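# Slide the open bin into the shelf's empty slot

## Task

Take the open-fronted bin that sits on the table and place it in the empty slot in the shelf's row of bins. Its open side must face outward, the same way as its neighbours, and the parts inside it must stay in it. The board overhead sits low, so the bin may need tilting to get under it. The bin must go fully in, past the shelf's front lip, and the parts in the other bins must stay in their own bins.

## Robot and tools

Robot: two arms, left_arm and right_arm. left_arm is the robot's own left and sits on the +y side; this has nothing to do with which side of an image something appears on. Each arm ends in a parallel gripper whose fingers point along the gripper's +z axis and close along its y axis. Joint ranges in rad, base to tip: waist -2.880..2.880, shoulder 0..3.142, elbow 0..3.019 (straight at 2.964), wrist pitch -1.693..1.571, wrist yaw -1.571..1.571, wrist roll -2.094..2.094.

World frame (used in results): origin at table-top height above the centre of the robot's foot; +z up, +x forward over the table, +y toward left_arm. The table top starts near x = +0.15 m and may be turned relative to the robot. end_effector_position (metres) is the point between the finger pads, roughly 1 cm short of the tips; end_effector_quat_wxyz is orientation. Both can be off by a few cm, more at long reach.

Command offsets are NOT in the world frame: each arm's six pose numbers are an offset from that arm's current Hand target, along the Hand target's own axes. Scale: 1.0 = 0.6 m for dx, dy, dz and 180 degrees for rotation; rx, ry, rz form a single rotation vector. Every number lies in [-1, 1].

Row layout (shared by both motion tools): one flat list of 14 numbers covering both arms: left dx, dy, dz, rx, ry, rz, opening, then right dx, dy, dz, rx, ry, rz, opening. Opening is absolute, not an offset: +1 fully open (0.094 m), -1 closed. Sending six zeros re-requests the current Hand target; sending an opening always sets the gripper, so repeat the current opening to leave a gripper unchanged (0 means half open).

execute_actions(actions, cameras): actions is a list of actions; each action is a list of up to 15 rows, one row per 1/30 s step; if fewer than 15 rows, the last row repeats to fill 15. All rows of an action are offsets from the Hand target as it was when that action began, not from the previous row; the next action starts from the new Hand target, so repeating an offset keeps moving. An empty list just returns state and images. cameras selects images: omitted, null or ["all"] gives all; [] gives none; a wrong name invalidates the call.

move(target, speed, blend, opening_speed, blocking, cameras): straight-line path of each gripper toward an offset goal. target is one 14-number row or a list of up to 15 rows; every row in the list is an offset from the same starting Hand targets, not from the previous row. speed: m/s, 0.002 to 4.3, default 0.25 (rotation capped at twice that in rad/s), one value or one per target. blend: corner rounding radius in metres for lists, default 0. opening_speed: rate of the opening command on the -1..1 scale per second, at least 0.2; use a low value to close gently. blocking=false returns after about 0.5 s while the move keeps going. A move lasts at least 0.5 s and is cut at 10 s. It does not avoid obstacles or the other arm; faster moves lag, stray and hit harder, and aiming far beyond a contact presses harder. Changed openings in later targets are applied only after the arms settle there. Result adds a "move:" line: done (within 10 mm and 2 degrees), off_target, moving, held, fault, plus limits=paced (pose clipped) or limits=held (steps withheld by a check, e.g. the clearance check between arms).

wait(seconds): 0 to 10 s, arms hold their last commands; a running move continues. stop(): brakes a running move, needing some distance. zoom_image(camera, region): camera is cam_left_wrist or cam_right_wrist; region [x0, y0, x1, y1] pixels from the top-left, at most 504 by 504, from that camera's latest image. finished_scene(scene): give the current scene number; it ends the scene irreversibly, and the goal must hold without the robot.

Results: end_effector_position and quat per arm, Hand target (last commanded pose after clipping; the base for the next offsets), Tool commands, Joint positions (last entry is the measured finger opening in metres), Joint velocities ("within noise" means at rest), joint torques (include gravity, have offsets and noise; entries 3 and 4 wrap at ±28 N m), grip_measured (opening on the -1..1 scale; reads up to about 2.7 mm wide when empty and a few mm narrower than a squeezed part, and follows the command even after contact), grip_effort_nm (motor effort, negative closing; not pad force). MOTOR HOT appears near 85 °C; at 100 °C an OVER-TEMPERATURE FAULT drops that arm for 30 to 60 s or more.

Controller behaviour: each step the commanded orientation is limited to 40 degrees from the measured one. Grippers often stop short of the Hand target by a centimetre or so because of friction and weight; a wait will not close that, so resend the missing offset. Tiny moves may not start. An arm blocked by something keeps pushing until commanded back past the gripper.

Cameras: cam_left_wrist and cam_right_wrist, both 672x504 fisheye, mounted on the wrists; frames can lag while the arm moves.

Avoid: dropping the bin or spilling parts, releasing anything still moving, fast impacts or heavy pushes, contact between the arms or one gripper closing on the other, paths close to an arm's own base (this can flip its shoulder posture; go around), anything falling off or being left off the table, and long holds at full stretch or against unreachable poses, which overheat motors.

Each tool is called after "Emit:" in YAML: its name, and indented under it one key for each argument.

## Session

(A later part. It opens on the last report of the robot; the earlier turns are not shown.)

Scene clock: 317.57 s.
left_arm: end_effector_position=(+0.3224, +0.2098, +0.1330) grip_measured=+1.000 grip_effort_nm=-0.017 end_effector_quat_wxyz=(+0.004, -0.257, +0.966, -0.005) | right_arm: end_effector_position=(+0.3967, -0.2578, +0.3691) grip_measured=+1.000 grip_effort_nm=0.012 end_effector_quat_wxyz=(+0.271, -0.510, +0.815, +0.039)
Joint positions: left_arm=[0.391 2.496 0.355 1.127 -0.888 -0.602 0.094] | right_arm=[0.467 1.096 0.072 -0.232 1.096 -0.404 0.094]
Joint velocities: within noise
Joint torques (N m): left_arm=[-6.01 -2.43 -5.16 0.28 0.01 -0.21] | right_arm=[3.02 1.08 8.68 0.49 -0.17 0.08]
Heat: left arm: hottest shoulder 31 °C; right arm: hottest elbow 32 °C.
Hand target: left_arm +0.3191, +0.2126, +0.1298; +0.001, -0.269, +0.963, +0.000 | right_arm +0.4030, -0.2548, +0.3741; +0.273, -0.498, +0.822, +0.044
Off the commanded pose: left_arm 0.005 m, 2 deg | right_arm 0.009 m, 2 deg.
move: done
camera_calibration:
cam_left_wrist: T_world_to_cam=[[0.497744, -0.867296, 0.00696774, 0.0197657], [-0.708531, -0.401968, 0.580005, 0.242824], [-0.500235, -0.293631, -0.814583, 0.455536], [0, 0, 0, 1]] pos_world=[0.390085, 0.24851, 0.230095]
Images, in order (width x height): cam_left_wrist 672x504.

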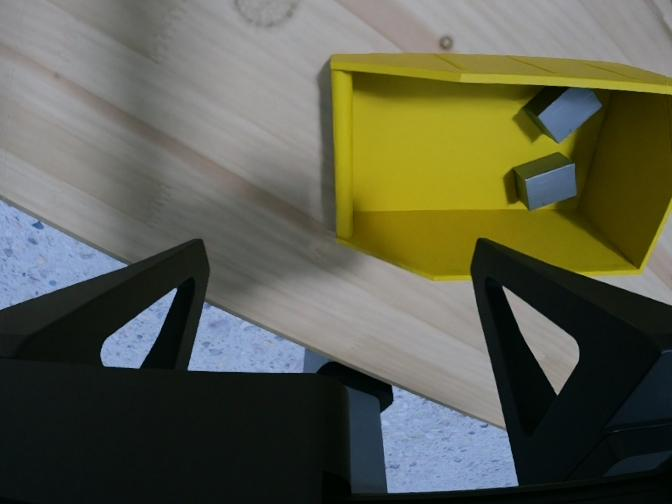

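Emit:
move:
  target: [0,0,0.1167,0,0,0,1,0,0,0,0,0,0,1]
  cameras: ["cam_left_wrist"]
  speed: 0.15

Scene clock: 338.90 s.
left_arm: end_effector_position=(+0.3238, +0.2091, +0.0623) grip_measured=+1.000 grip_effort_nm=-0.022 end_effector_quat_wxyz=(+0.004, -0.273, +0.962, -0.005) | right_arm: end_effector_position=(+0.3967, -0.2578, +0.3691) grip_measured=+1.000 grip_effort_nm=0.022 end_effector_quat_wxyz=(+0.271, -0.510, +0.815, +0.039)
Joint positions: left_arm=[0.632 2.63 0.486 1.333 -0.74 -0.36 0.094] | right_arm=[0.467 1.096 0.072 -0.232 1.096 -0.404 0.094]
Joint velocities: within noise
Joint torques (N m): left_arm=[-5.71 -1.85 -6.57 0.27 0.02 0.08] | right_arm=[2.96 0.97 8.83 0.47 -0.24 0.13]
Heat: left arm: hottest shoulder 31 °C; right arm: hottest elbow 32 °C.
Hand target: left_arm +0.3192, +0.2127, +0.0597; +0.001, -0.269, +0.963, +0.000 | right_arm +0.4030, -0.2548, +0.3741; +0.273, -0.498, +0.822, +0.044
Off the commanded pose: left_arm 0.006 m, 1 deg | right_arm 0.009 m, 2 deg.
move: done
camera_calibration:
cam_left_wrist: T_world_to_cam=[[0.527454, -0.849558, 0.00654301, 0.00556531], [-0.693636, -0.426177, 0.580726, 0.284787], [-0.490572, -0.310845, -0.814073, 0.398873], [0, 0, 0, 1]] pos_world=[0.390279, 0.250085, 0.159293]
Images, in order (width x height): cam_left_wrist 672x504.

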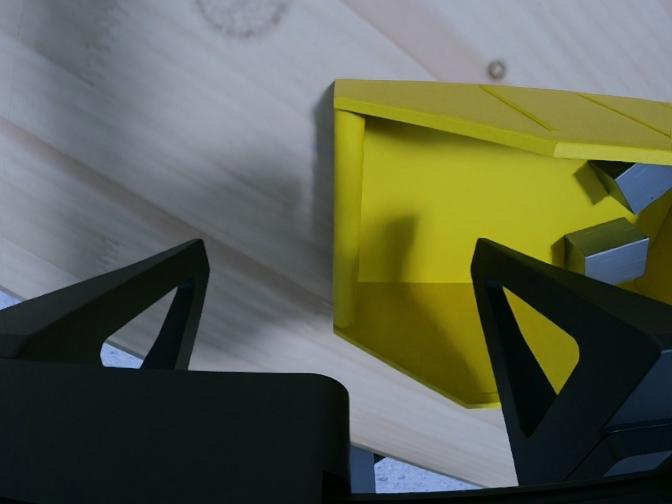

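Emit:
move:
  target: [0,-0.004,0.0567,0,0,0,1,0,0,0,0,0,0,1]
  cameras: ["cam_left_wrist"]
  speed: 0.08

Scene clock: 355.03 s.
left_arm: end_effector_position=(+0.3255, +0.2070, +0.0280) grip_measured=+1.000 grip_effort_nm=-0.022 end_effector_quat_wxyz=(+0.004, -0.273, +0.962, -0.004) | right_arm: end_effector_position=(+0.3967, -0.2578, +0.3691) grip_measured=+1.000 grip_effort_nm=0.002 end_effector_quat_wxyz=(+0.271, -0.510, +0.815, +0.039)
Joint positions: left_arm=[0.719 2.666 0.562 1.344 -0.679 -0.28 0.094] | right_arm=[0.467 1.096 0.072 -0.232 1.096 -0.404 0.094]
Joint velocities: within noise
Joint torques (N m): left_arm=[-5.6 -1.61 -6.97 0.38 0.03 0.1] | right_arm=[2.84 0.79 8.77 0.43 -0.2 0.09]
Heat: left arm: hottest shoulder 31 °C; right arm: hottest elbow 32 °C.
Hand target: left_arm +0.3204, +0.2105, +0.0257; +0.001, -0.269, +0.963, +0.000 | right_arm +0.4030, -0.2548, +0.3741; +0.273, -0.498, +0.822, +0.044
Off the commanded pose: left_arm 0.007 m, 1 deg | right_arm 0.009 m, 2 deg.
move: done
camera_calibration:
cam_left_wrist: T_world_to_cam=[[0.527618, -0.849459, 0.0061502, 0.00307007], [-0.693212, -0.426362, 0.581095, 0.304824], [-0.490995, -0.31086, -0.813812, 0.371268], [0, 0, 0, 1]] pos_world=[0.391979, 0.247986, 0.124991]
Images, in order (width x height): cam_left_wrist 672x504.

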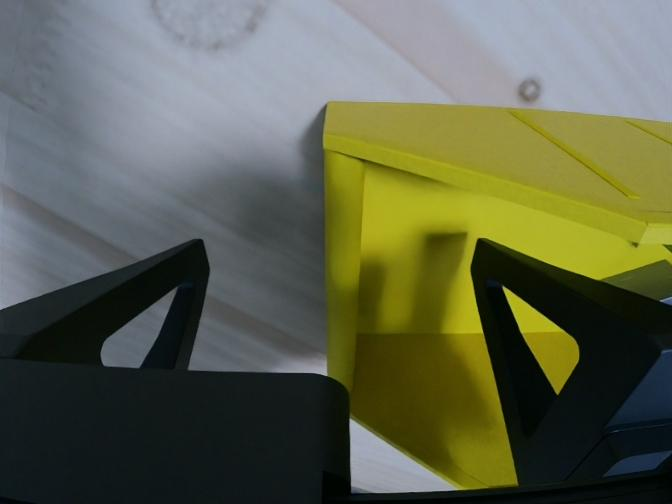

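Emit:
move:
  target: [0,0,0,0,0,0,-1,0,0,0,0,0,0,1]
  cameras: ["cam_left_wrist"]
  opening_speed: 0.4

Scene clock: 362.80 s.
left_arm: end_effector_position=(+0.3258, +0.2065, +0.0279) grip_measured=-0.814 grip_effort_nm=-1.038 end_effector_quat_wxyz=(+0.004, -0.270, +0.963, -0.006) | right_arm: end_effector_position=(+0.3967, -0.2578, +0.3691) grip_measured=+1.000 grip_effort_nm=0.017 end_effector_quat_wxyz=(+0.271, -0.510, +0.815, +0.039)
Joint positions: left_arm=[0.719 2.667 0.563 1.346 -0.676 -0.272 0.009] | right_arm=[0.467 1.096 0.072 -0.232 1.096 -0.404 0.094]
Joint velocities: within noise
Joint torques (N m): left_arm=[-5.71 -1.79 -7.01 0.29 -0.06 0.03] | right_arm=[2.84 1.32 8.75 0.64 -0.24 0.11]
Heat: left arm: hottest shoulder 31 °C; right arm: hottest elbow 32 °C.
Hand target: left_arm +0.3205, +0.2106, +0.0257; +0.001, -0.269, +0.963, +0.000 | right_arm +0.4030, -0.2548, +0.3741; +0.273, -0.498, +0.822, +0.044
Off the commanded pose: left_arm 0.007 m, 1 deg | right_arm 0.009 m, 2 deg.
move: done
camera_calibration:
cam_left_wrist: T_world_to_cam=[[0.522007, -0.852895, 0.00891737, 0.00495548], [-0.696943, -0.420484, 0.580916, 0.304887], [-0.49171, -0.309457, -0.813915, 0.371111], [0, 0, 0, 1]] pos_world=[0.392381, 0.247269, 0.124894]
Images, in order (width x height): cam_left_wrist 672x504.

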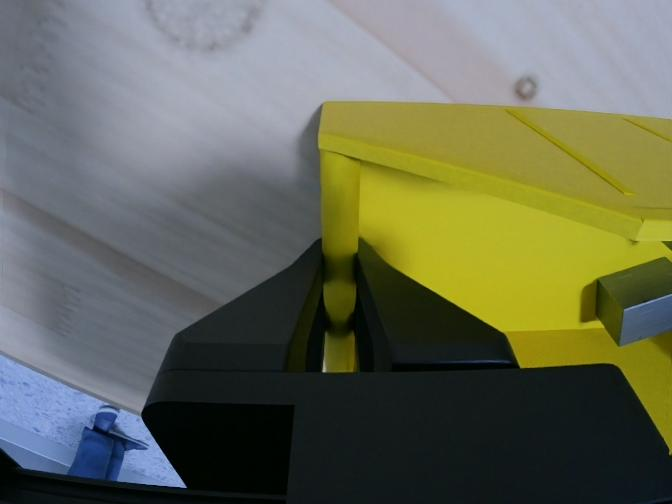

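Emit:
move:
  target: [0,0,-0.0333,0,0,0,-1,-0.14,0.09,0.06,0,0,0,1]
  speed: 0.1

Scene clock: 369.23 s.
left_arm: end_effector_position=(+0.3256, +0.2089, +0.0290) grip_measured=-0.814 grip_effort_nm=-1.048 end_effector_quat_wxyz=(+0.006, -0.271, +0.962, +0.005) | right_arm: end_effector_position=(+0.3945, -0.1595, +0.3683) grip_measured=+1.000 grip_effort_nm=0.017 end_effector_quat_wxyz=(+0.266, -0.506, +0.819, +0.041)
Joint positions: left_arm=[0.711 2.667 0.563 1.346 -0.703 -0.278 0.009] | right_arm=[0.49 1.74 0.267 0.151 1.099 -0.324 0.094]
Joint velocities: within noise
Joint torques (N m): left_arm=[-9.29 -3.43 -10.76 0.1 -0.35 -0.32] | right_arm=[8.06 -1.08 7.91 1.4 0.01 -0.11]
Heat: left arm: hottest shoulder 31 °C; right arm: hottest elbow 32 °C.
Hand target: left_arm +0.3205, +0.2106, +0.0456; +0.001, -0.269, +0.963, +0.000 | right_arm +0.4017, -0.1488, +0.3741; +0.273, -0.498, +0.822, +0.044
Off the commanded pose: left_arm 0.017 m, 1 deg | right_arm 0.014 m, 1 deg.
move: off_target (left_arm, right_arm)
camera_calibration:
cam_left_wrist: T_world_to_cam=[[0.523762, -0.851792, -0.0111421, 0.00683078], [-0.694444, -0.434513, 0.573538, 0.30746], [-0.493376, -0.29266, -0.819103, 0.369986], [0, 0, 0, 1]] pos_world=[0.392478, 0.247694, 0.126792]
cam_right_wrist: T_world_to_cam=[[0.853753, -0.480612, 0.200294, -0.487178], [-0.506987, -0.854969, 0.109508, 0.029154], [0.118614, -0.19504, -0.973596, 0.402337], [0, 0, 0, 1]] pos_world=[0.382988, -0.130746, 0.4861]

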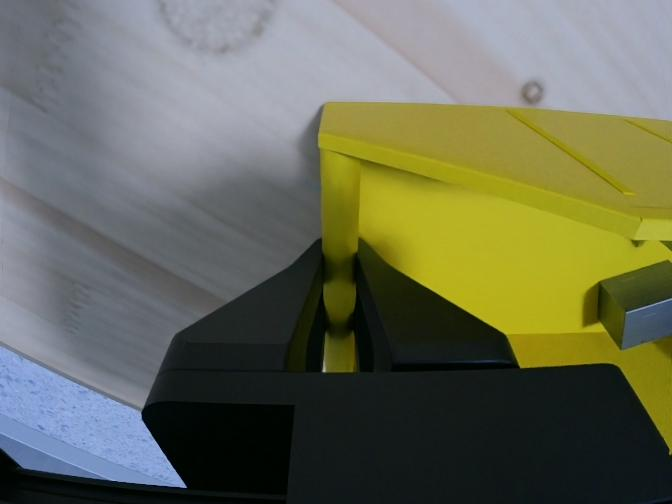

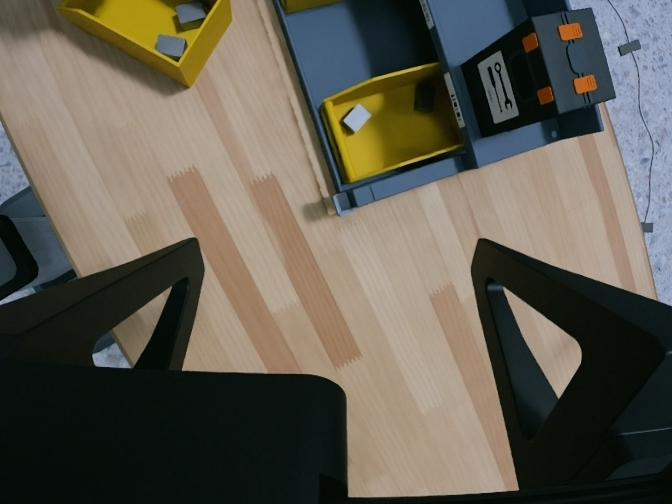

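Emit:
move:
  target: [0,0,-0.0333,0,0,0,-1,0,0,0,0,0,0,1]
  speed: 0.1

Scene clock: 373.83 s.
left_arm: end_effector_position=(+0.3250, +0.2093, +0.0459) grip_measured=-0.814 grip_effort_nm=-1.048 end_effector_quat_wxyz=(+0.006, -0.278, +0.961, +0.010) | right_arm: end_effector_position=(+0.3946, -0.1595, +0.3683) grip_measured=+1.000 grip_effort_nm=0.012 end_effector_quat_wxyz=(+0.266, -0.506, +0.819, +0.041)
Joint positions: left_arm=[0.663 2.65 0.529 1.333 -0.749 -0.336 0.009] | right_arm=[0.49 1.741 0.267 0.152 1.099 -0.324 0.094]
Joint velocities: within noise
Joint torques (N m): left_arm=[-9.93 -4.13 -11.26 -0.12 -0.13 -0.29] | right_arm=[7.41 -1.67 7.75 1.4 0.03 -0.16]
Heat: left arm: hottest shoulder 31 °C; right arm: hottest elbow 32 °C.
Hand target: left_arm +0.3204, +0.2106, +0.0657; +0.001, -0.269, +0.963, +0.000 | right_arm +0.4017, -0.1488, +0.3741; +0.273, -0.498, +0.822, +0.044
Off the commanded pose: left_arm 0.020 m, 2 deg | right_arm 0.014 m, 1 deg.
move: off_target (left_arm, right_arm)
camera_calibration:
cam_left_wrist: T_world_to_cam=[[0.535067, -0.844557, -0.0206421, 0.002898], [-0.687726, -0.449638, 0.569963, 0.298694], [-0.490648, -0.290772, -0.821411, 0.382362], [0, 0, 0, 1]] pos_world=[0.391474, 0.247932, 0.143891]
cam_right_wrist: T_world_to_cam=[[0.853466, -0.481028, 0.200518, -0.487318], [-0.507424, -0.854736, 0.109302, 0.0295026], [0.118813, -0.195034, -0.973574, 0.402239], [0, 0, 0, 1]] pos_world=[0.383088, -0.130746, 0.4861]

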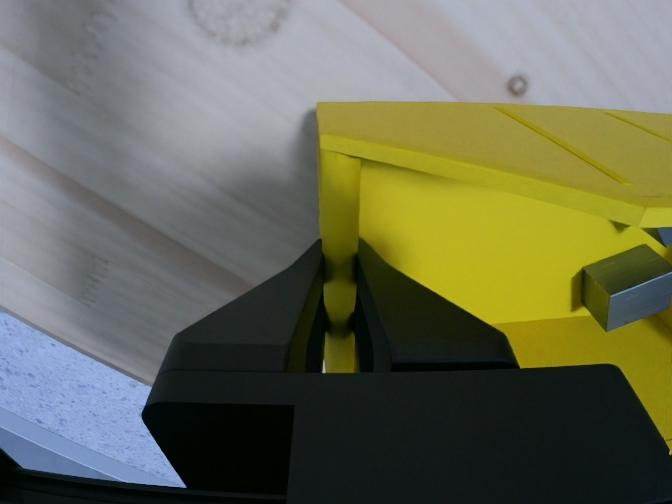

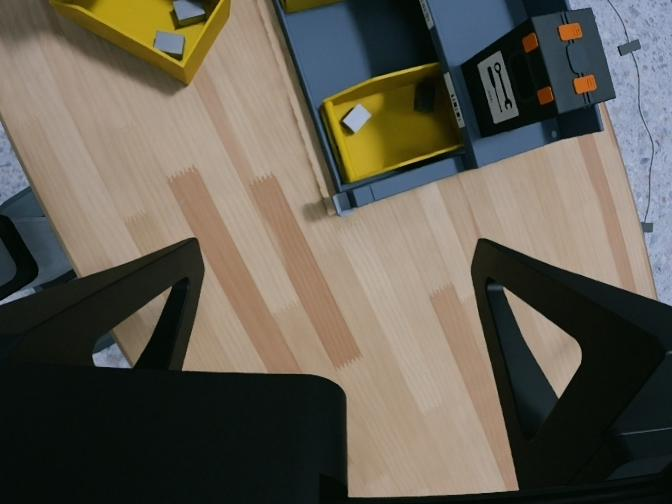

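Emit:
move:
  target: [0,0,-0.05,0,0,0,-1,0,0,0,0,0,0,1]
  speed: 0.1

Scene clock: 379.00 s.
left_arm: end_effector_position=(+0.3252, +0.2097, +0.0758) grip_measured=-0.815 grip_effort_nm=-1.043 end_effector_quat_wxyz=(+0.005, -0.282, +0.959, +0.014) | right_arm: end_effector_position=(+0.3946, -0.1595, +0.3683) grip_measured=+1.000 grip_effort_nm=0.017 end_effector_quat_wxyz=(+0.266, -0.506, +0.819, +0.041)
Joint positions: left_arm=[0.573 2.601 0.47 1.273 -0.816 -0.442 0.009] | right_arm=[0.49 1.741 0.267 0.152 1.099 -0.324 0.094]
Joint velocities: within noise
Joint torques (N m): left_arm=[-10.58 -4.54 -10.73 -0.23 0.02 -0.21] | right_arm=[7.3 -1.79 7.98 1.44 0.05 -0.15]
Heat: left arm: hottest shoulder 31 °C; right arm: hottest elbow 33 °C.
Hand target: left_arm +0.3203, +0.2107, +0.0957; +0.000, -0.269, +0.963, +0.000 | right_arm +0.4017, -0.1488, +0.3741; +0.273, -0.498, +0.822, +0.044
Off the commanded pose: left_arm 0.021 m, 2 deg | right_arm 0.014 m, 1 deg.
move: off_target (left_arm, right_arm)
camera_calibration:
cam_left_wrist: T_world_to_cam=[[0.543451, -0.83899, -0.0275038, 0.000463068], [-0.680684, -0.45961, 0.570463, 0.281762], [-0.491254, -0.291297, -0.820863, 0.407383], [0, 0, 0, 1]] pos_world=[0.391668, 0.248559, 0.173683]
cam_right_wrist: T_world_to_cam=[[0.853466, -0.481028, 0.200518, -0.487318], [-0.507424, -0.854736, 0.109302, 0.0295026], [0.118813, -0.195034, -0.973574, 0.402239], [0, 0, 0, 1]] pos_world=[0.383088, -0.130746, 0.4861]

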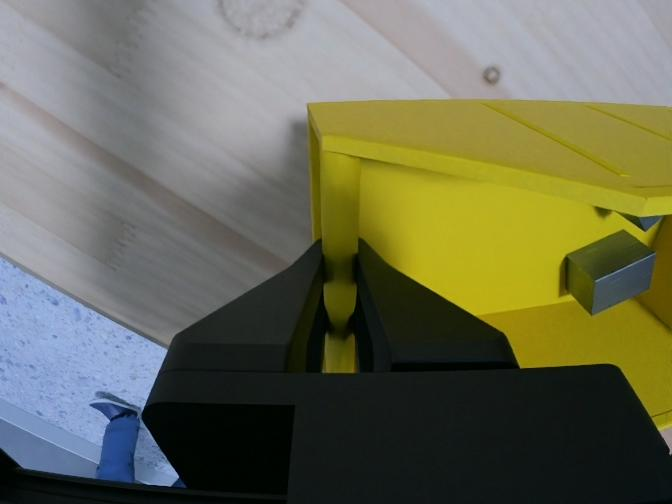

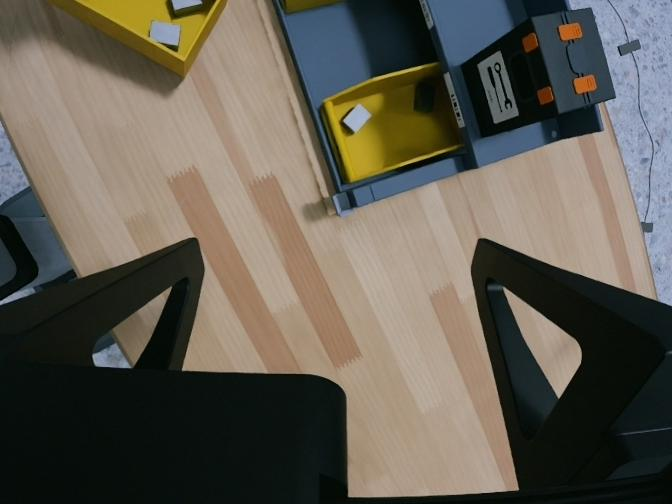

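Emit:
move:
  target: [0,0,-0.05,0,0,0,-1,0,0,0,0,0,0,1]
  speed: 0.1

Scene clock: 391.37 s.
left_arm: end_effector_position=(+0.3237, +0.2085, +0.1081) grip_measured=-0.815 grip_effort_nm=-1.048 end_effector_quat_wxyz=(+0.002, -0.281, +0.960, +0.012) | right_arm: end_effector_position=(+0.3946, -0.1595, +0.3683) grip_measured=+1.000 grip_effort_nm=0.017 end_effector_quat_wxyz=(+0.266, -0.506, +0.819, +0.041)
Joint positions: left_arm=[0.463 2.536 0.412 1.159 -0.879 -0.576 0.009] | right_arm=[0.49 1.741 0.267 0.152 1.099 -0.324 0.094]
Joint velocities: within noise
Joint torques (N m): left_arm=[-10.87 -5.13 -9.62 -0.2 -0.01 -0.24] | right_arm=[7.82 -1.26 7.99 1.51 0.03 -0.15]
Heat: left arm: hottest shoulder 31 °C; right arm: hottest elbow 33 °C.
Hand target: left_arm +0.3202, +0.2107, +0.1257; +0.000, -0.269, +0.963, +0.000 | right_arm +0.4017, -0.1487, +0.3741; +0.273, -0.498, +0.822, +0.044
Off the commanded pose: left_arm 0.018 m, 2 deg | right_arm 0.014 m, 1 deg.
move: off_target (left_arm, right_arm)
camera_calibration:
cam_left_wrist: T_world_to_cam=[[0.540223, -0.841076, -0.0273864, 0.00259573], [-0.678907, -0.45483, 0.576381, 0.259478], [-0.497236, -0.292781, -0.816722, 0.434611], [0, 0, 0, 1]] pos_world=[0.390863, 0.247447, 0.205469]
cam_right_wrist: T_world_to_cam=[[0.853466, -0.481028, 0.200518, -0.487318], [-0.507424, -0.854736, 0.109302, 0.0295026], [0.118813, -0.195034, -0.973574, 0.402239], [0, 0, 0, 1]] pos_world=[0.383088, -0.130746, 0.4861]

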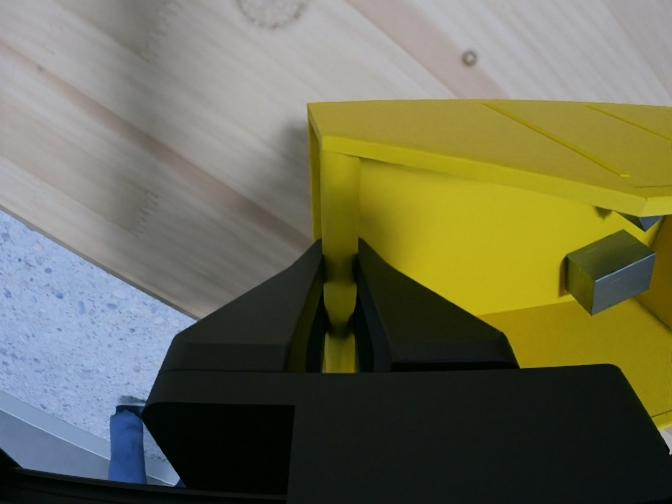

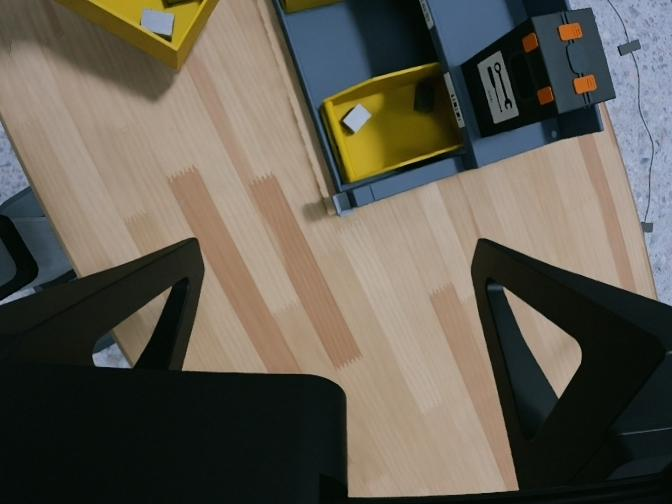

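Emit:
move:
  target:
    - [0,0,-0.075,0,0,0,-1,0,0,0,0,0,0,1]
    - [-0.0132,-0.3795,-0.075,0,0,-0.2694,-1,0,0,0,0,0,0,1]
  speed: 0.12

Scene clock: 428.77 s.
left_arm: end_effector_position=(+0.4416, +0.0361, +0.1528) grip_measured=-0.815 grip_effort_nm=-1.033 end_effector_quat_wxyz=(+0.007, +0.643, -0.765, -0.021) | right_arm: end_effector_position=(+0.3946, -0.1595, +0.3683) grip_measured=+1.000 grip_effort_nm=0.022 end_effector_quat_wxyz=(+0.266, -0.506, +0.819, +0.041)
Joint positions: left_arm=[0.089 2.372 0.947 -0.09 -0.994 -2.054 0.009] | right_arm=[0.49 1.741 0.267 0.152 1.099 -0.324 0.094]
Joint velocities: within noise
Joint torques (N m): left_arm=[-16.85 -7.24 0.54 -0.36 -0.39 -0.24] | right_arm=[7.65 -1.67 7.99 1.46 0.05 -0.13]
Heat: left arm: hottest shoulder 31 °C; right arm: hottest elbow 33 °C.
Hand target: left_arm +0.4451, +0.0201, +0.1709; +0.000, -0.641, +0.768, -0.001 | right_arm +0.4017, -0.1487, +0.3741; +0.273, -0.498, +0.822, +0.044
Off the commanded pose: left_arm 0.024 m, 3 deg | right_arm 0.014 m, 1 deg.
move: off_target (left_arm, right_arm)
camera_calibration:
cam_left_wrist: T_world_to_cam=[[0.984349, -0.170022, -0.0463594, -0.422363], [-0.113579, -0.813204, 0.570788, -0.000442535], [-0.134746, -0.556589, -0.819788, 0.329221], [0, 0, 0, 1]] pos_world=[0.460063, 0.11107, 0.250564]
cam_right_wrist: T_world_to_cam=[[0.853466, -0.481028, 0.200518, -0.487318], [-0.507424, -0.854736, 0.109302, 0.0295026], [0.118813, -0.195034, -0.973574, 0.402239], [0, 0, 0, 1]] pos_world=[0.383088, -0.130746, 0.4861]

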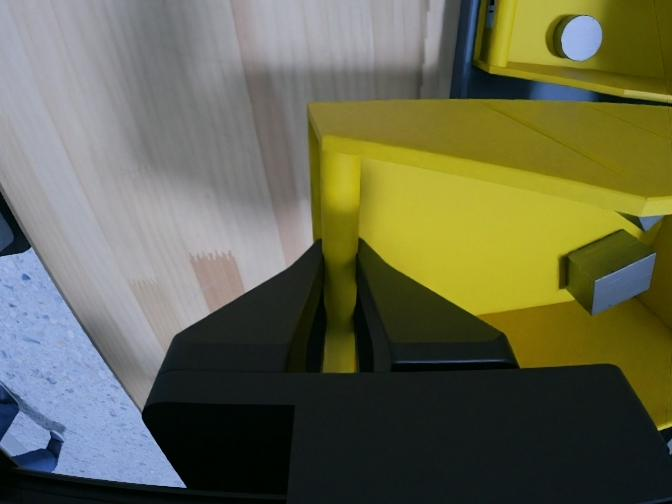

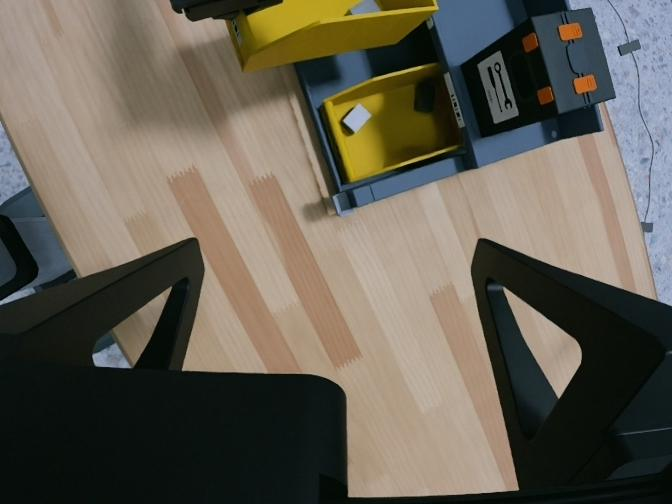

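Emit:
zoom_image:
  camera: "cam_left_wrist"
  region: [292, 0, 672, 380]

Emit:
zoom_image:
  camera: "cam_right_wrist"
  region: [160, 0, 560, 230]

Scaled by 1.326 from the camera's 672x504 image, which has a finer 960x720 frame.

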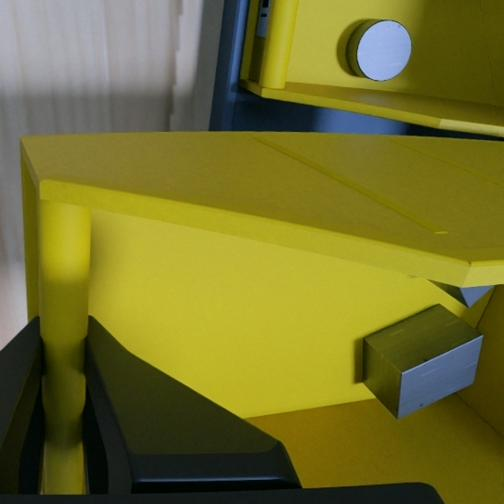

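Scaled by 1.260 from the camera's 672x504 image, which has a finer 960x720 frame.

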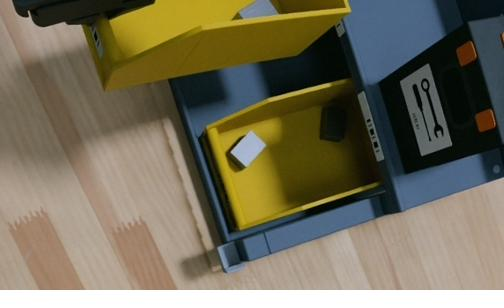

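Emit:
move:
  target: [0.028,-0.0133,0.05,0,0,0,-1,0,0,0,0,0,0,1]
  speed: 0.1

Scene clock: 467.93 s.
left_arm: end_effector_position=(+0.4428, +0.0073, +0.1378) grip_measured=-0.815 grip_effort_nm=-1.043 end_effector_quat_wxyz=(+0.004, +0.641, -0.767, -0.009) | right_arm: end_effector_position=(+0.3946, -0.1595, +0.3683) grip_measured=+1.000 grip_effort_nm=0.012 end_effector_quat_wxyz=(+0.266, -0.506, +0.819, +0.041)
Joint positions: left_arm=[0.089 2.449 1.016 -0.034 -0.994 -2.008 0.009] | right_arm=[0.49 1.741 0.267 0.152 1.099 -0.324 0.094]
Joint velocities: within noise
Joint torques (N m): left_arm=[-13.51 -7.82 0.51 0.24 -0.3 0.08] | right_arm=[7.18 -2.14 7.95 1.39 0.06 -0.1]
Heat: left arm: hottest shoulder 31 °C; right arm: hottest elbow 33 °C.
Hand target: left_arm +0.4500, +0.0021, +0.1409; +0.000, -0.641, +0.767, -0.001 | right_arm +0.4017, -0.1487, +0.3741; +0.273, -0.498, +0.822, +0.044
Off the commanded pose: left_arm 0.009 m, 1 deg | right_arm 0.014 m, 1 deg.
move: off_target (right_arm)
camera_calibration:
cam_left_wrist: T_world_to_cam=[[0.984079, -0.176214, -0.0231725, -0.432096], [-0.130204, -0.803519, 0.580864, -0.00931154], [-0.120976, -0.568599, -0.81367, 0.294182], [0, 0, 0, 1]] pos_world=[0.459593, 0.0836483, 0.234763]
cam_right_wrist: T_world_to_cam=[[0.853466, -0.481028, 0.200518, -0.487318], [-0.507424, -0.854736, 0.109302, 0.0295026], [0.118813, -0.195034, -0.973574, 0.402239], [0, 0, 0, 1]] pos_world=[0.383088, -0.130746, 0.4861]

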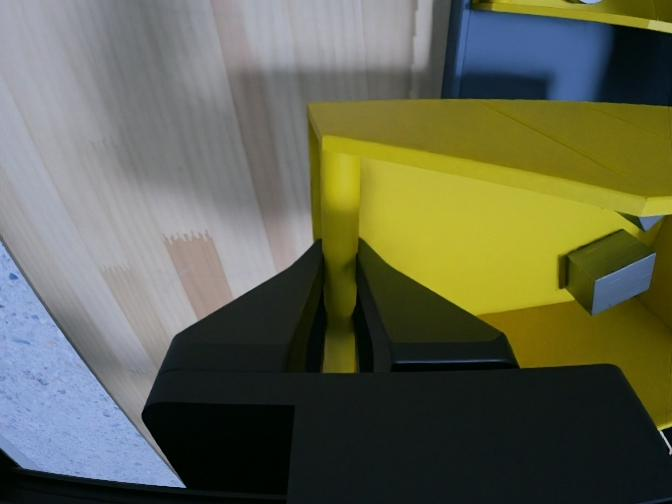

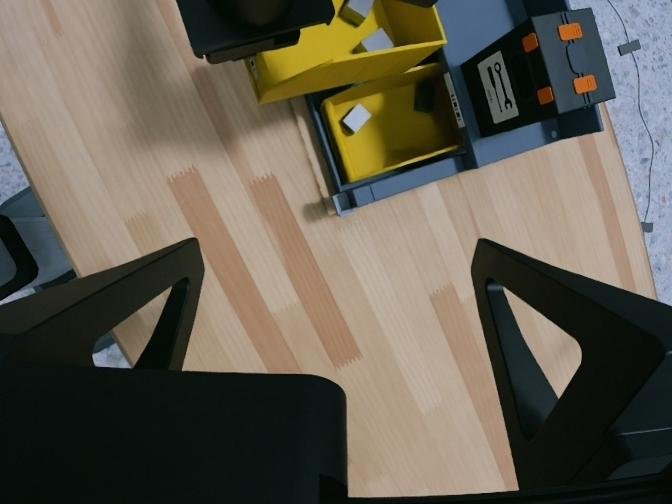

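Emit:
move:
  target: [-0.0233,-0.004,0.025,0,0,0,-1,0,0,0,0,0,0,1]
  speed: 0.1

Scene clock: 471.70 s.
left_arm: end_effector_position=(+0.4492, +0.0152, +0.1230) grip_measured=-0.815 grip_effort_nm=-1.038 end_effector_quat_wxyz=(+0.002, +0.641, -0.767, -0.006) | right_arm: end_effector_position=(+0.3946, -0.1595, +0.3683) grip_measured=+1.000 grip_effort_nm=0.012 end_effector_quat_wxyz=(+0.266, -0.506, +0.819, +0.041)
Joint positions: left_arm=[0.131 2.449 1.002 0.057 -0.991 -1.921 0.009] | right_arm=[0.49 1.741 0.267 0.152 1.099 -0.324 0.094]
Joint velocities: within noise
Joint torques (N m): left_arm=[-13.04 -8.47 -1.02 0.31 -0.15 0.08] | right_arm=[7.53 -1.44 7.95 1.31 0.04 -0.11]
Heat: left arm: hottest gripper 32 °C; right arm: hottest elbow 33 °C.
Hand target: left_arm +0.4549, +0.0155, +0.1259; +0.000, -0.641, +0.767, -0.001 | right_arm +0.4017, -0.1487, +0.3741; +0.273, -0.498, +0.822, +0.044
Off the commanded pose: left_arm 0.006 m, 1 deg | right_arm 0.014 m, 1 deg.
move: off_target (right_arm)
camera_calibration:
cam_left_wrist: T_world_to_cam=[[0.984234, -0.176171, -0.0157334, -0.43834], [-0.134405, -0.80278, 0.58093, 0.00840433], [-0.114973, -0.569656, -0.813801, 0.284773], [0, 0, 0, 1]] pos_world=[0.4653, 0.0917472, 0.21997]
cam_right_wrist: T_world_to_cam=[[0.853466, -0.481028, 0.200518, -0.487318], [-0.507424, -0.854736, 0.109302, 0.0295026], [0.118813, -0.195034, -0.973574, 0.402239], [0, 0, 0, 1]] pos_world=[0.383088, -0.130746, 0.4861]

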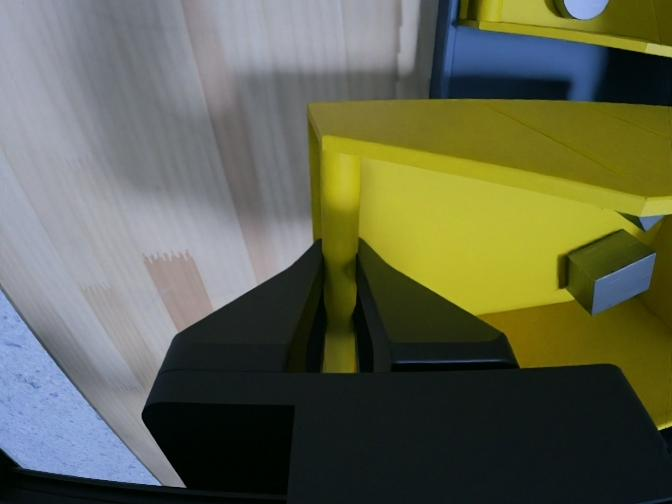

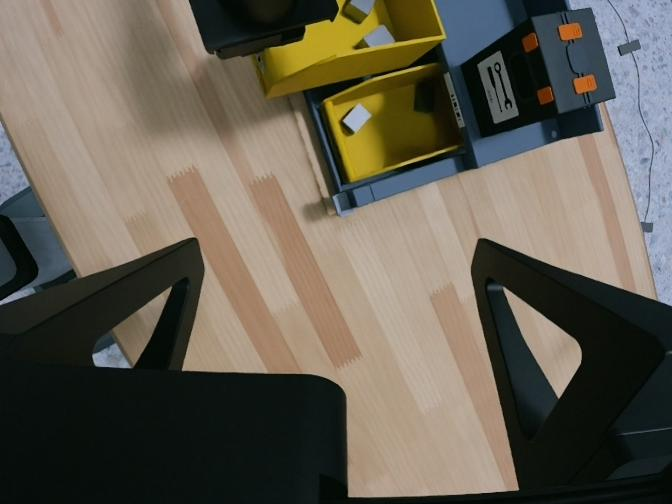

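Emit:
zoom_image:
  camera: "cam_left_wrist"
  region: [372, 0, 672, 240]

Emit:
zoom_image:
  camera: "cam_right_wrist"
  region: [240, 0, 500, 210]

Scaled by 1.680 from the camera's 672x504 image, which has a finer 960x720 frame.

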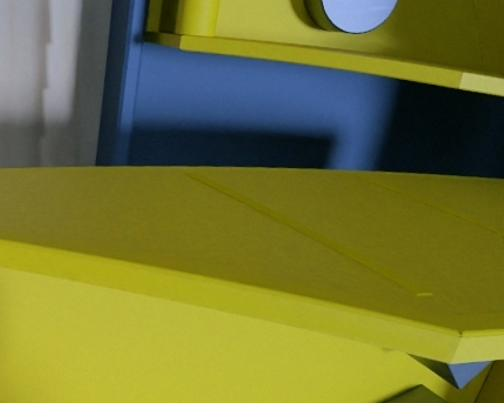

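Scaled by 1.938 from the camera's 672x504 image, which has a finer 960x720 frame.

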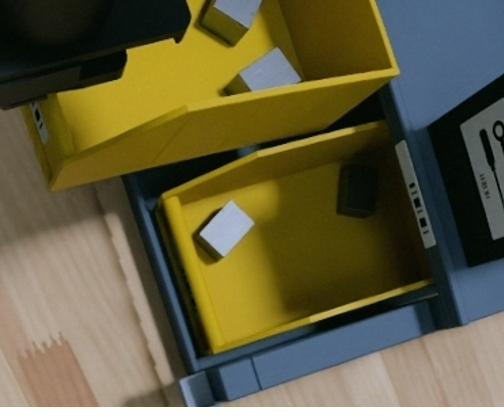

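Emit:
move:
  target: [-0.009,0,0.055,0,0,0,-1,0,0,0,0,0,0,1]
  speed: 0.08

Scene clock: 491.60 s.
left_arm: end_effector_position=(+0.4499, +0.0230, +0.0915) grip_measured=-0.815 grip_effort_nm=-1.038 end_effector_quat_wxyz=(+0.002, +0.641, -0.768, -0.006) | right_arm: end_effector_position=(+0.3946, -0.1595, +0.3683) grip_measured=+1.000 grip_effort_nm=0.012 end_effector_quat_wxyz=(+0.266, -0.506, +0.819, +0.041)
Joint positions: left_arm=[0.204 2.484 1.001 0.196 -0.973 -1.795 0.009] | right_arm=[0.49 1.741 0.267 0.152 1.099 -0.324 0.094]
Joint velocities: within noise
Joint torques (N m): left_arm=[-12.92 -7.47 -1.06 0.36 -0.12 0.07] | right_arm=[7.88 -1.2 7.98 1.39 0.06 -0.11]
Heat: left arm: hottest gripper 32 °C; right arm: hottest elbow 33 °C.
Hand target: left_arm +0.4558, +0.0207, +0.0929; +0.000, -0.641, +0.768, -0.001 | right_arm +0.4017, -0.1487, +0.3741; +0.273, -0.498, +0.822, +0.044
Off the commanded pose: left_arm 0.007 m, 1 deg | right_arm 0.014 m, 1 deg.
move: off_target (right_arm)
camera_calibration:
cam_left_wrist: T_world_to_cam=[[0.984101, -0.176756, -0.0173856, -0.438015], [-0.13391, -0.802713, 0.581137, 0.0328819], [-0.116675, -0.569569, -0.81362, 0.264364], [0, 0, 0, 1]] pos_world=[0.466299, 0.0995464, 0.188368]
cam_right_wrist: T_world_to_cam=[[0.853466, -0.481028, 0.200518, -0.487318], [-0.507424, -0.854736, 0.109302, 0.0295026], [0.118813, -0.195034, -0.973574, 0.402239], [0, 0, 0, 1]] pos_world=[0.383088, -0.130746, 0.4861]

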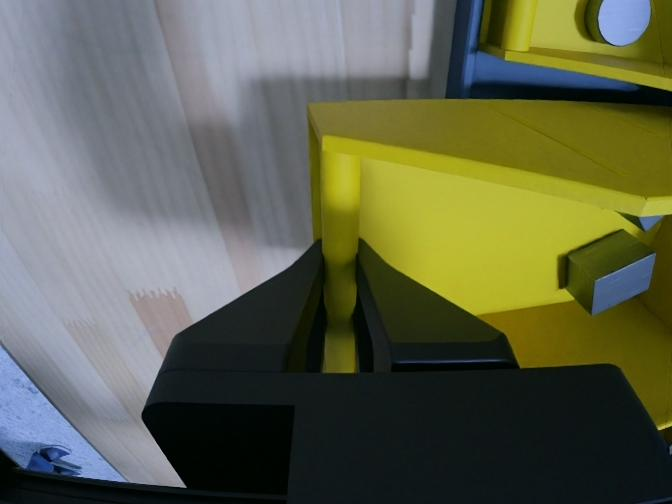

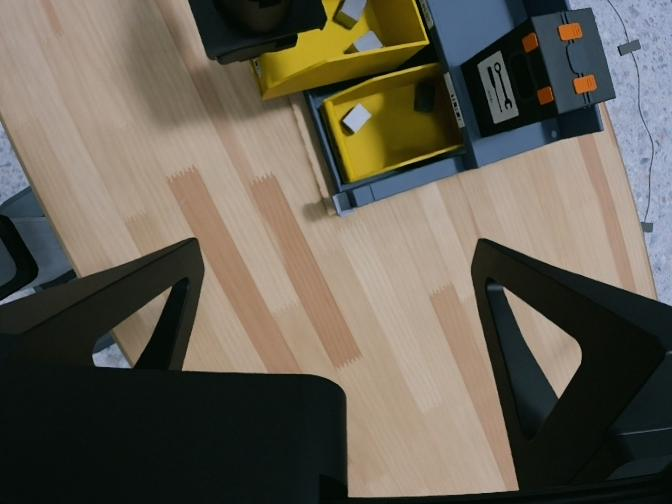

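Emit:
zoom_image:
  camera: "cam_left_wrist"
  region: [372, 0, 672, 240]

Emit:
zoom_image:
  camera: "cam_right_wrist"
  region: [240, 0, 500, 210]

Scaled by 1.680 from the camera's 672x504 image, which has a finer 960x720 frame.

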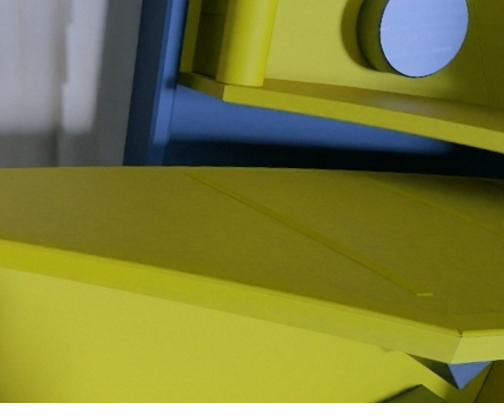

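Scaled by 1.938 from the camera's 672x504 image, which has a finer 960x720 frame.

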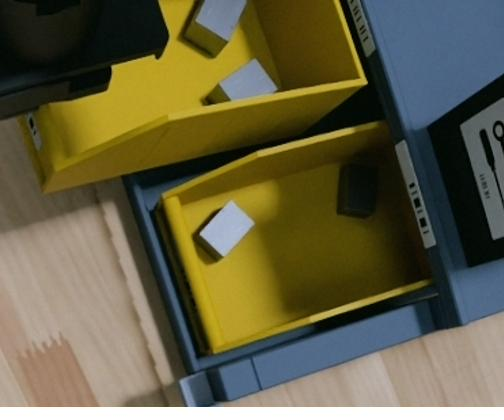

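Emit:
move:
  target: [0.005,0,0.025,-0.025,0,0,-1,0,0,0,0,0,0,1]
  speed: 0.06

Scene clock: 507.97 s.
left_arm: end_effector_position=(+0.4533, +0.0185, +0.0785) grip_measured=-0.815 grip_effort_nm=-1.038 end_effector_quat_wxyz=(+0.025, +0.633, -0.773, -0.029) | right_arm: end_effector_position=(+0.3946, -0.1595, +0.3683) grip_measured=+1.000 grip_effort_nm=0.017 end_effector_quat_wxyz=(+0.266, -0.506, +0.819, +0.041)
Joint positions: left_arm=[0.23 2.495 1.066 0.071 -0.947 -1.82 0.009] | right_arm=[0.49 1.741 0.267 0.152 1.099 -0.324 0.094]
Joint velocities: within noise
Joint torques (N m): left_arm=[-12.92 -7.36 -0.85 -0.35 -0.1 -0.21] | right_arm=[7.65 -1.55 8.03 1.36 0.01 -0.13]
Heat: left arm: hottest gripper 32 °C; right arm: hottest elbow 33 °C.
Hand target: left_arm +0.4553, +0.0178, +0.0779; -0.025, -0.641, +0.767, +0.030 | right_arm +0.4017, -0.1487, +0.3741; +0.273, -0.498, +0.822, +0.044
Off the commanded pose: left_arm 0.002 m, 1 deg | right_arm 0.014 m, 1 deg.
move: off_target (right_arm)
camera_calibration:
cam_left_wrist: T_world_to_cam=[[0.97739, -0.195246, -0.0811691, -0.433969], [-0.112146, -0.804104, 0.583816, 0.0271193], [-0.179256, -0.561512, -0.807819, 0.279338], [0, 0, 0, 1]] pos_world=[0.477271, 0.093928, 0.174597]
cam_right_wrist: T_world_to_cam=[[0.853466, -0.481028, 0.200518, -0.487318], [-0.507424, -0.854736, 0.109302, 0.0295026], [0.118813, -0.195034, -0.973574, 0.402239], [0, 0, 0, 1]] pos_world=[0.383088, -0.130746, 0.4861]

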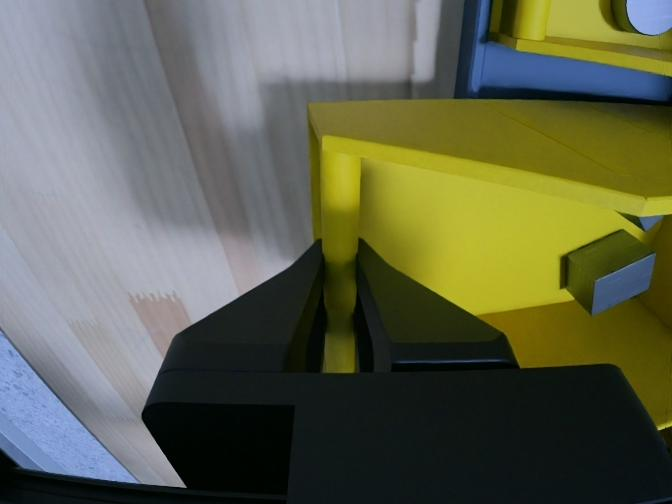

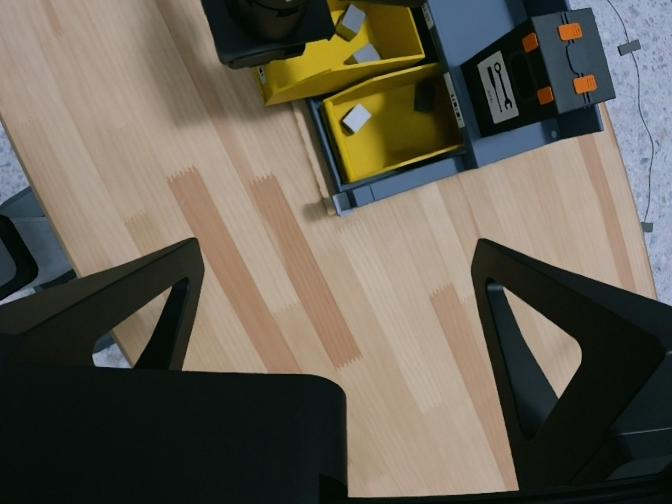

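Emit:
move:
  target: [0,-0.0337,0.004,0,0,-0.006,-1,0,0,0,0,0,0,1]
  speed: 0.05

Scene clock: 515.43 s.
left_arm: end_effector_position=(+0.4675, +0.0140, +0.0728) grip_measured=-0.815 grip_effort_nm=-1.033 end_effector_quat_wxyz=(+0.026, +0.637, -0.769, -0.032) | right_arm: end_effector_position=(+0.3946, -0.1595, +0.3683) grip_measured=+1.000 grip_effort_nm=0.007 end_effector_quat_wxyz=(+0.266, -0.506, +0.819, +0.041)
Joint positions: left_arm=[0.241 2.495 1.107 0.036 -0.945 -1.821 0.009] | right_arm=[0.49 1.741 0.267 0.152 1.099 -0.324 0.094]
Joint velocities: within noise
Joint torques (N m): left_arm=[-13.1 -8.53 -0.8 -0.43 -0.1 -0.21] | right_arm=[7.41 -1.44 7.92 1.31 0.03 -0.15]
Heat: left arm: hottest gripper 32 °C; right arm: hottest elbow 33 °C.
Hand target: left_arm +0.4749, +0.0143, +0.0739; -0.025, -0.648, +0.761, +0.030 | right_arm +0.4017, -0.1487, +0.3741; +0.273, -0.498, +0.822, +0.044
Off the commanded pose: left_arm 0.007 m, 2 deg | right_arm 0.014 m, 1 deg.
move: off_target (right_arm)
camera_calibration:
cam_left_wrist: T_world_to_cam=[[0.979167, -0.183619, -0.0866939, -0.44983], [-0.0998212, -0.807072, 0.581954, 0.0228099], [-0.176826, -0.561176, -0.808588, 0.273771], [0, 0, 0, 1]] pos_world=[0.491145, 0.0894456, 0.169096]
cam_right_wrist: T_world_to_cam=[[0.853466, -0.481028, 0.200518, -0.487318], [-0.507424, -0.854736, 0.109302, 0.0295026], [0.118813, -0.195034, -0.973574, 0.402239], [0, 0, 0, 1]] pos_world=[0.383088, -0.130746, 0.4861]

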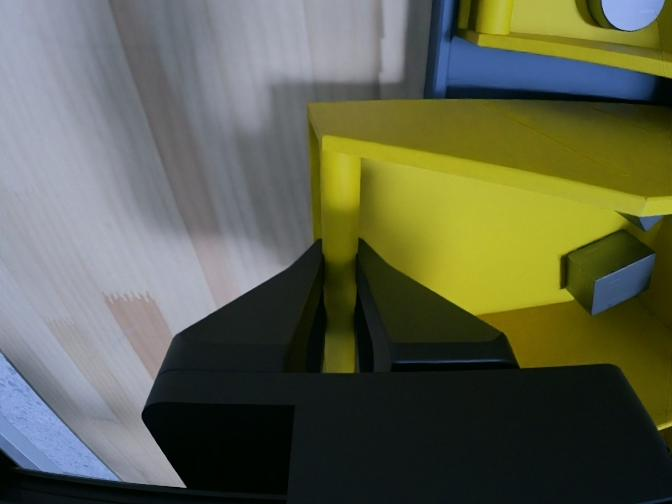

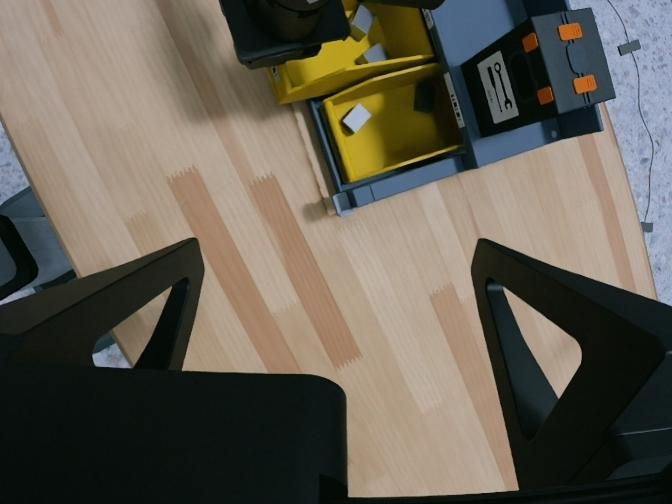

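Emit:
zoom_image:
  camera: "cam_right_wrist"
  region: [240, 0, 500, 210]

Emit:
zoom_image:
  camera: "cam_left_wrist"
  region: [372, 0, 672, 240]

Scaled by 1.938 from the camera's 672x504 image, which has a finer 960x720 frame.

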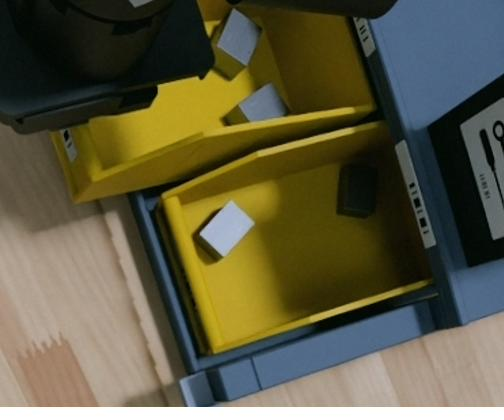

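Scaled by 1.680 from the camera's 672x504 image, which has a finer 960x720 frame.

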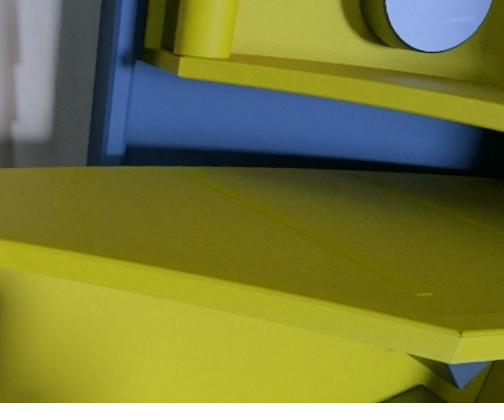

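Emit:
move:
  target: [-0.003,-0.03,0.0,0,0,0,-1,0,0,0,0,0,0,1]
  speed: 0.05

Emit:
zoom_image:
  camera: "cam_right_wrist"
  region: [240, 0, 500, 210]

Scene clock: 524.07 s.
left_arm: end_effector_position=(+0.4763, +0.0109, +0.0704) grip_measured=-0.816 grip_effort_nm=-1.043 end_effector_quat_wxyz=(+0.027, +0.637, -0.770, -0.035) | right_arm: end_effector_position=(+0.3946, -0.1595, +0.3683) grip_measured=+1.000 grip_effort_nm=0.012 end_effector_quat_wxyz=(+0.266, -0.506, +0.819, +0.041)
Joint positions: left_arm=[0.245 2.495 1.135 0.001 -0.944 -1.821 0.009] | right_arm=[0.49 1.741 0.267 0.152 1.099 -0.324 0.094]
Joint velocities: within noise
Joint torques (N m): left_arm=[-12.81 -9.88 -0.44 -0.46 -0.07 -0.09] | right_arm=[7.47 -1.55 8.12 1.44 0.01 -0.12]
Heat: left arm: hottest gripper 32 °C; right arm: hottest elbow 33 °C.
Hand target: left_arm +0.4929, +0.0132, +0.0725; -0.025, -0.648, +0.761, +0.030 | right_arm +0.4017, -0.1487, +0.3741; +0.273, -0.498, +0.822, +0.044
Off the commanded pose: left_arm 0.017 m, 2 deg | right_arm 0.014 m, 1 deg.
move: off_target (left_arm, right_arm)
camera_calibration:
cam_left_wrist: T_world_to_cam=[[0.978274, -0.185261, -0.0930534, -0.458216], [-0.0979295, -0.808552, 0.580219, 0.0218719], [-0.18273, -0.5585, -0.809127, 0.274397], [0, 0, 0, 1]] pos_world=[0.500543, 0.0860461, 0.166694]
cam_right_wrist: T_world_to_cam=[[0.853466, -0.481028, 0.200518, -0.487318], [-0.507424, -0.854736, 0.109302, 0.0295026], [0.118813, -0.195034, -0.973574, 0.402239], [0, 0, 0, 1]] pos_world=[0.383088, -0.130746, 0.4861]

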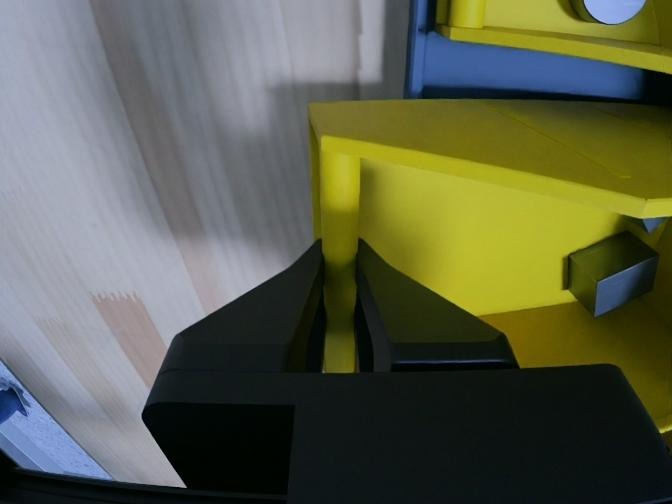

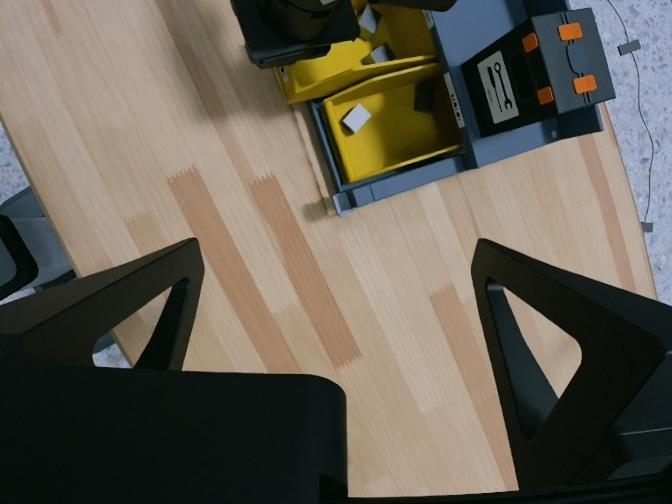

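Scaled by 1.938 from the camera's 672x504 image, which has a finer 960x720 frame.

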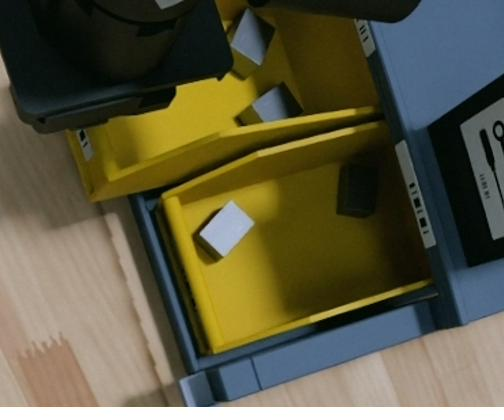

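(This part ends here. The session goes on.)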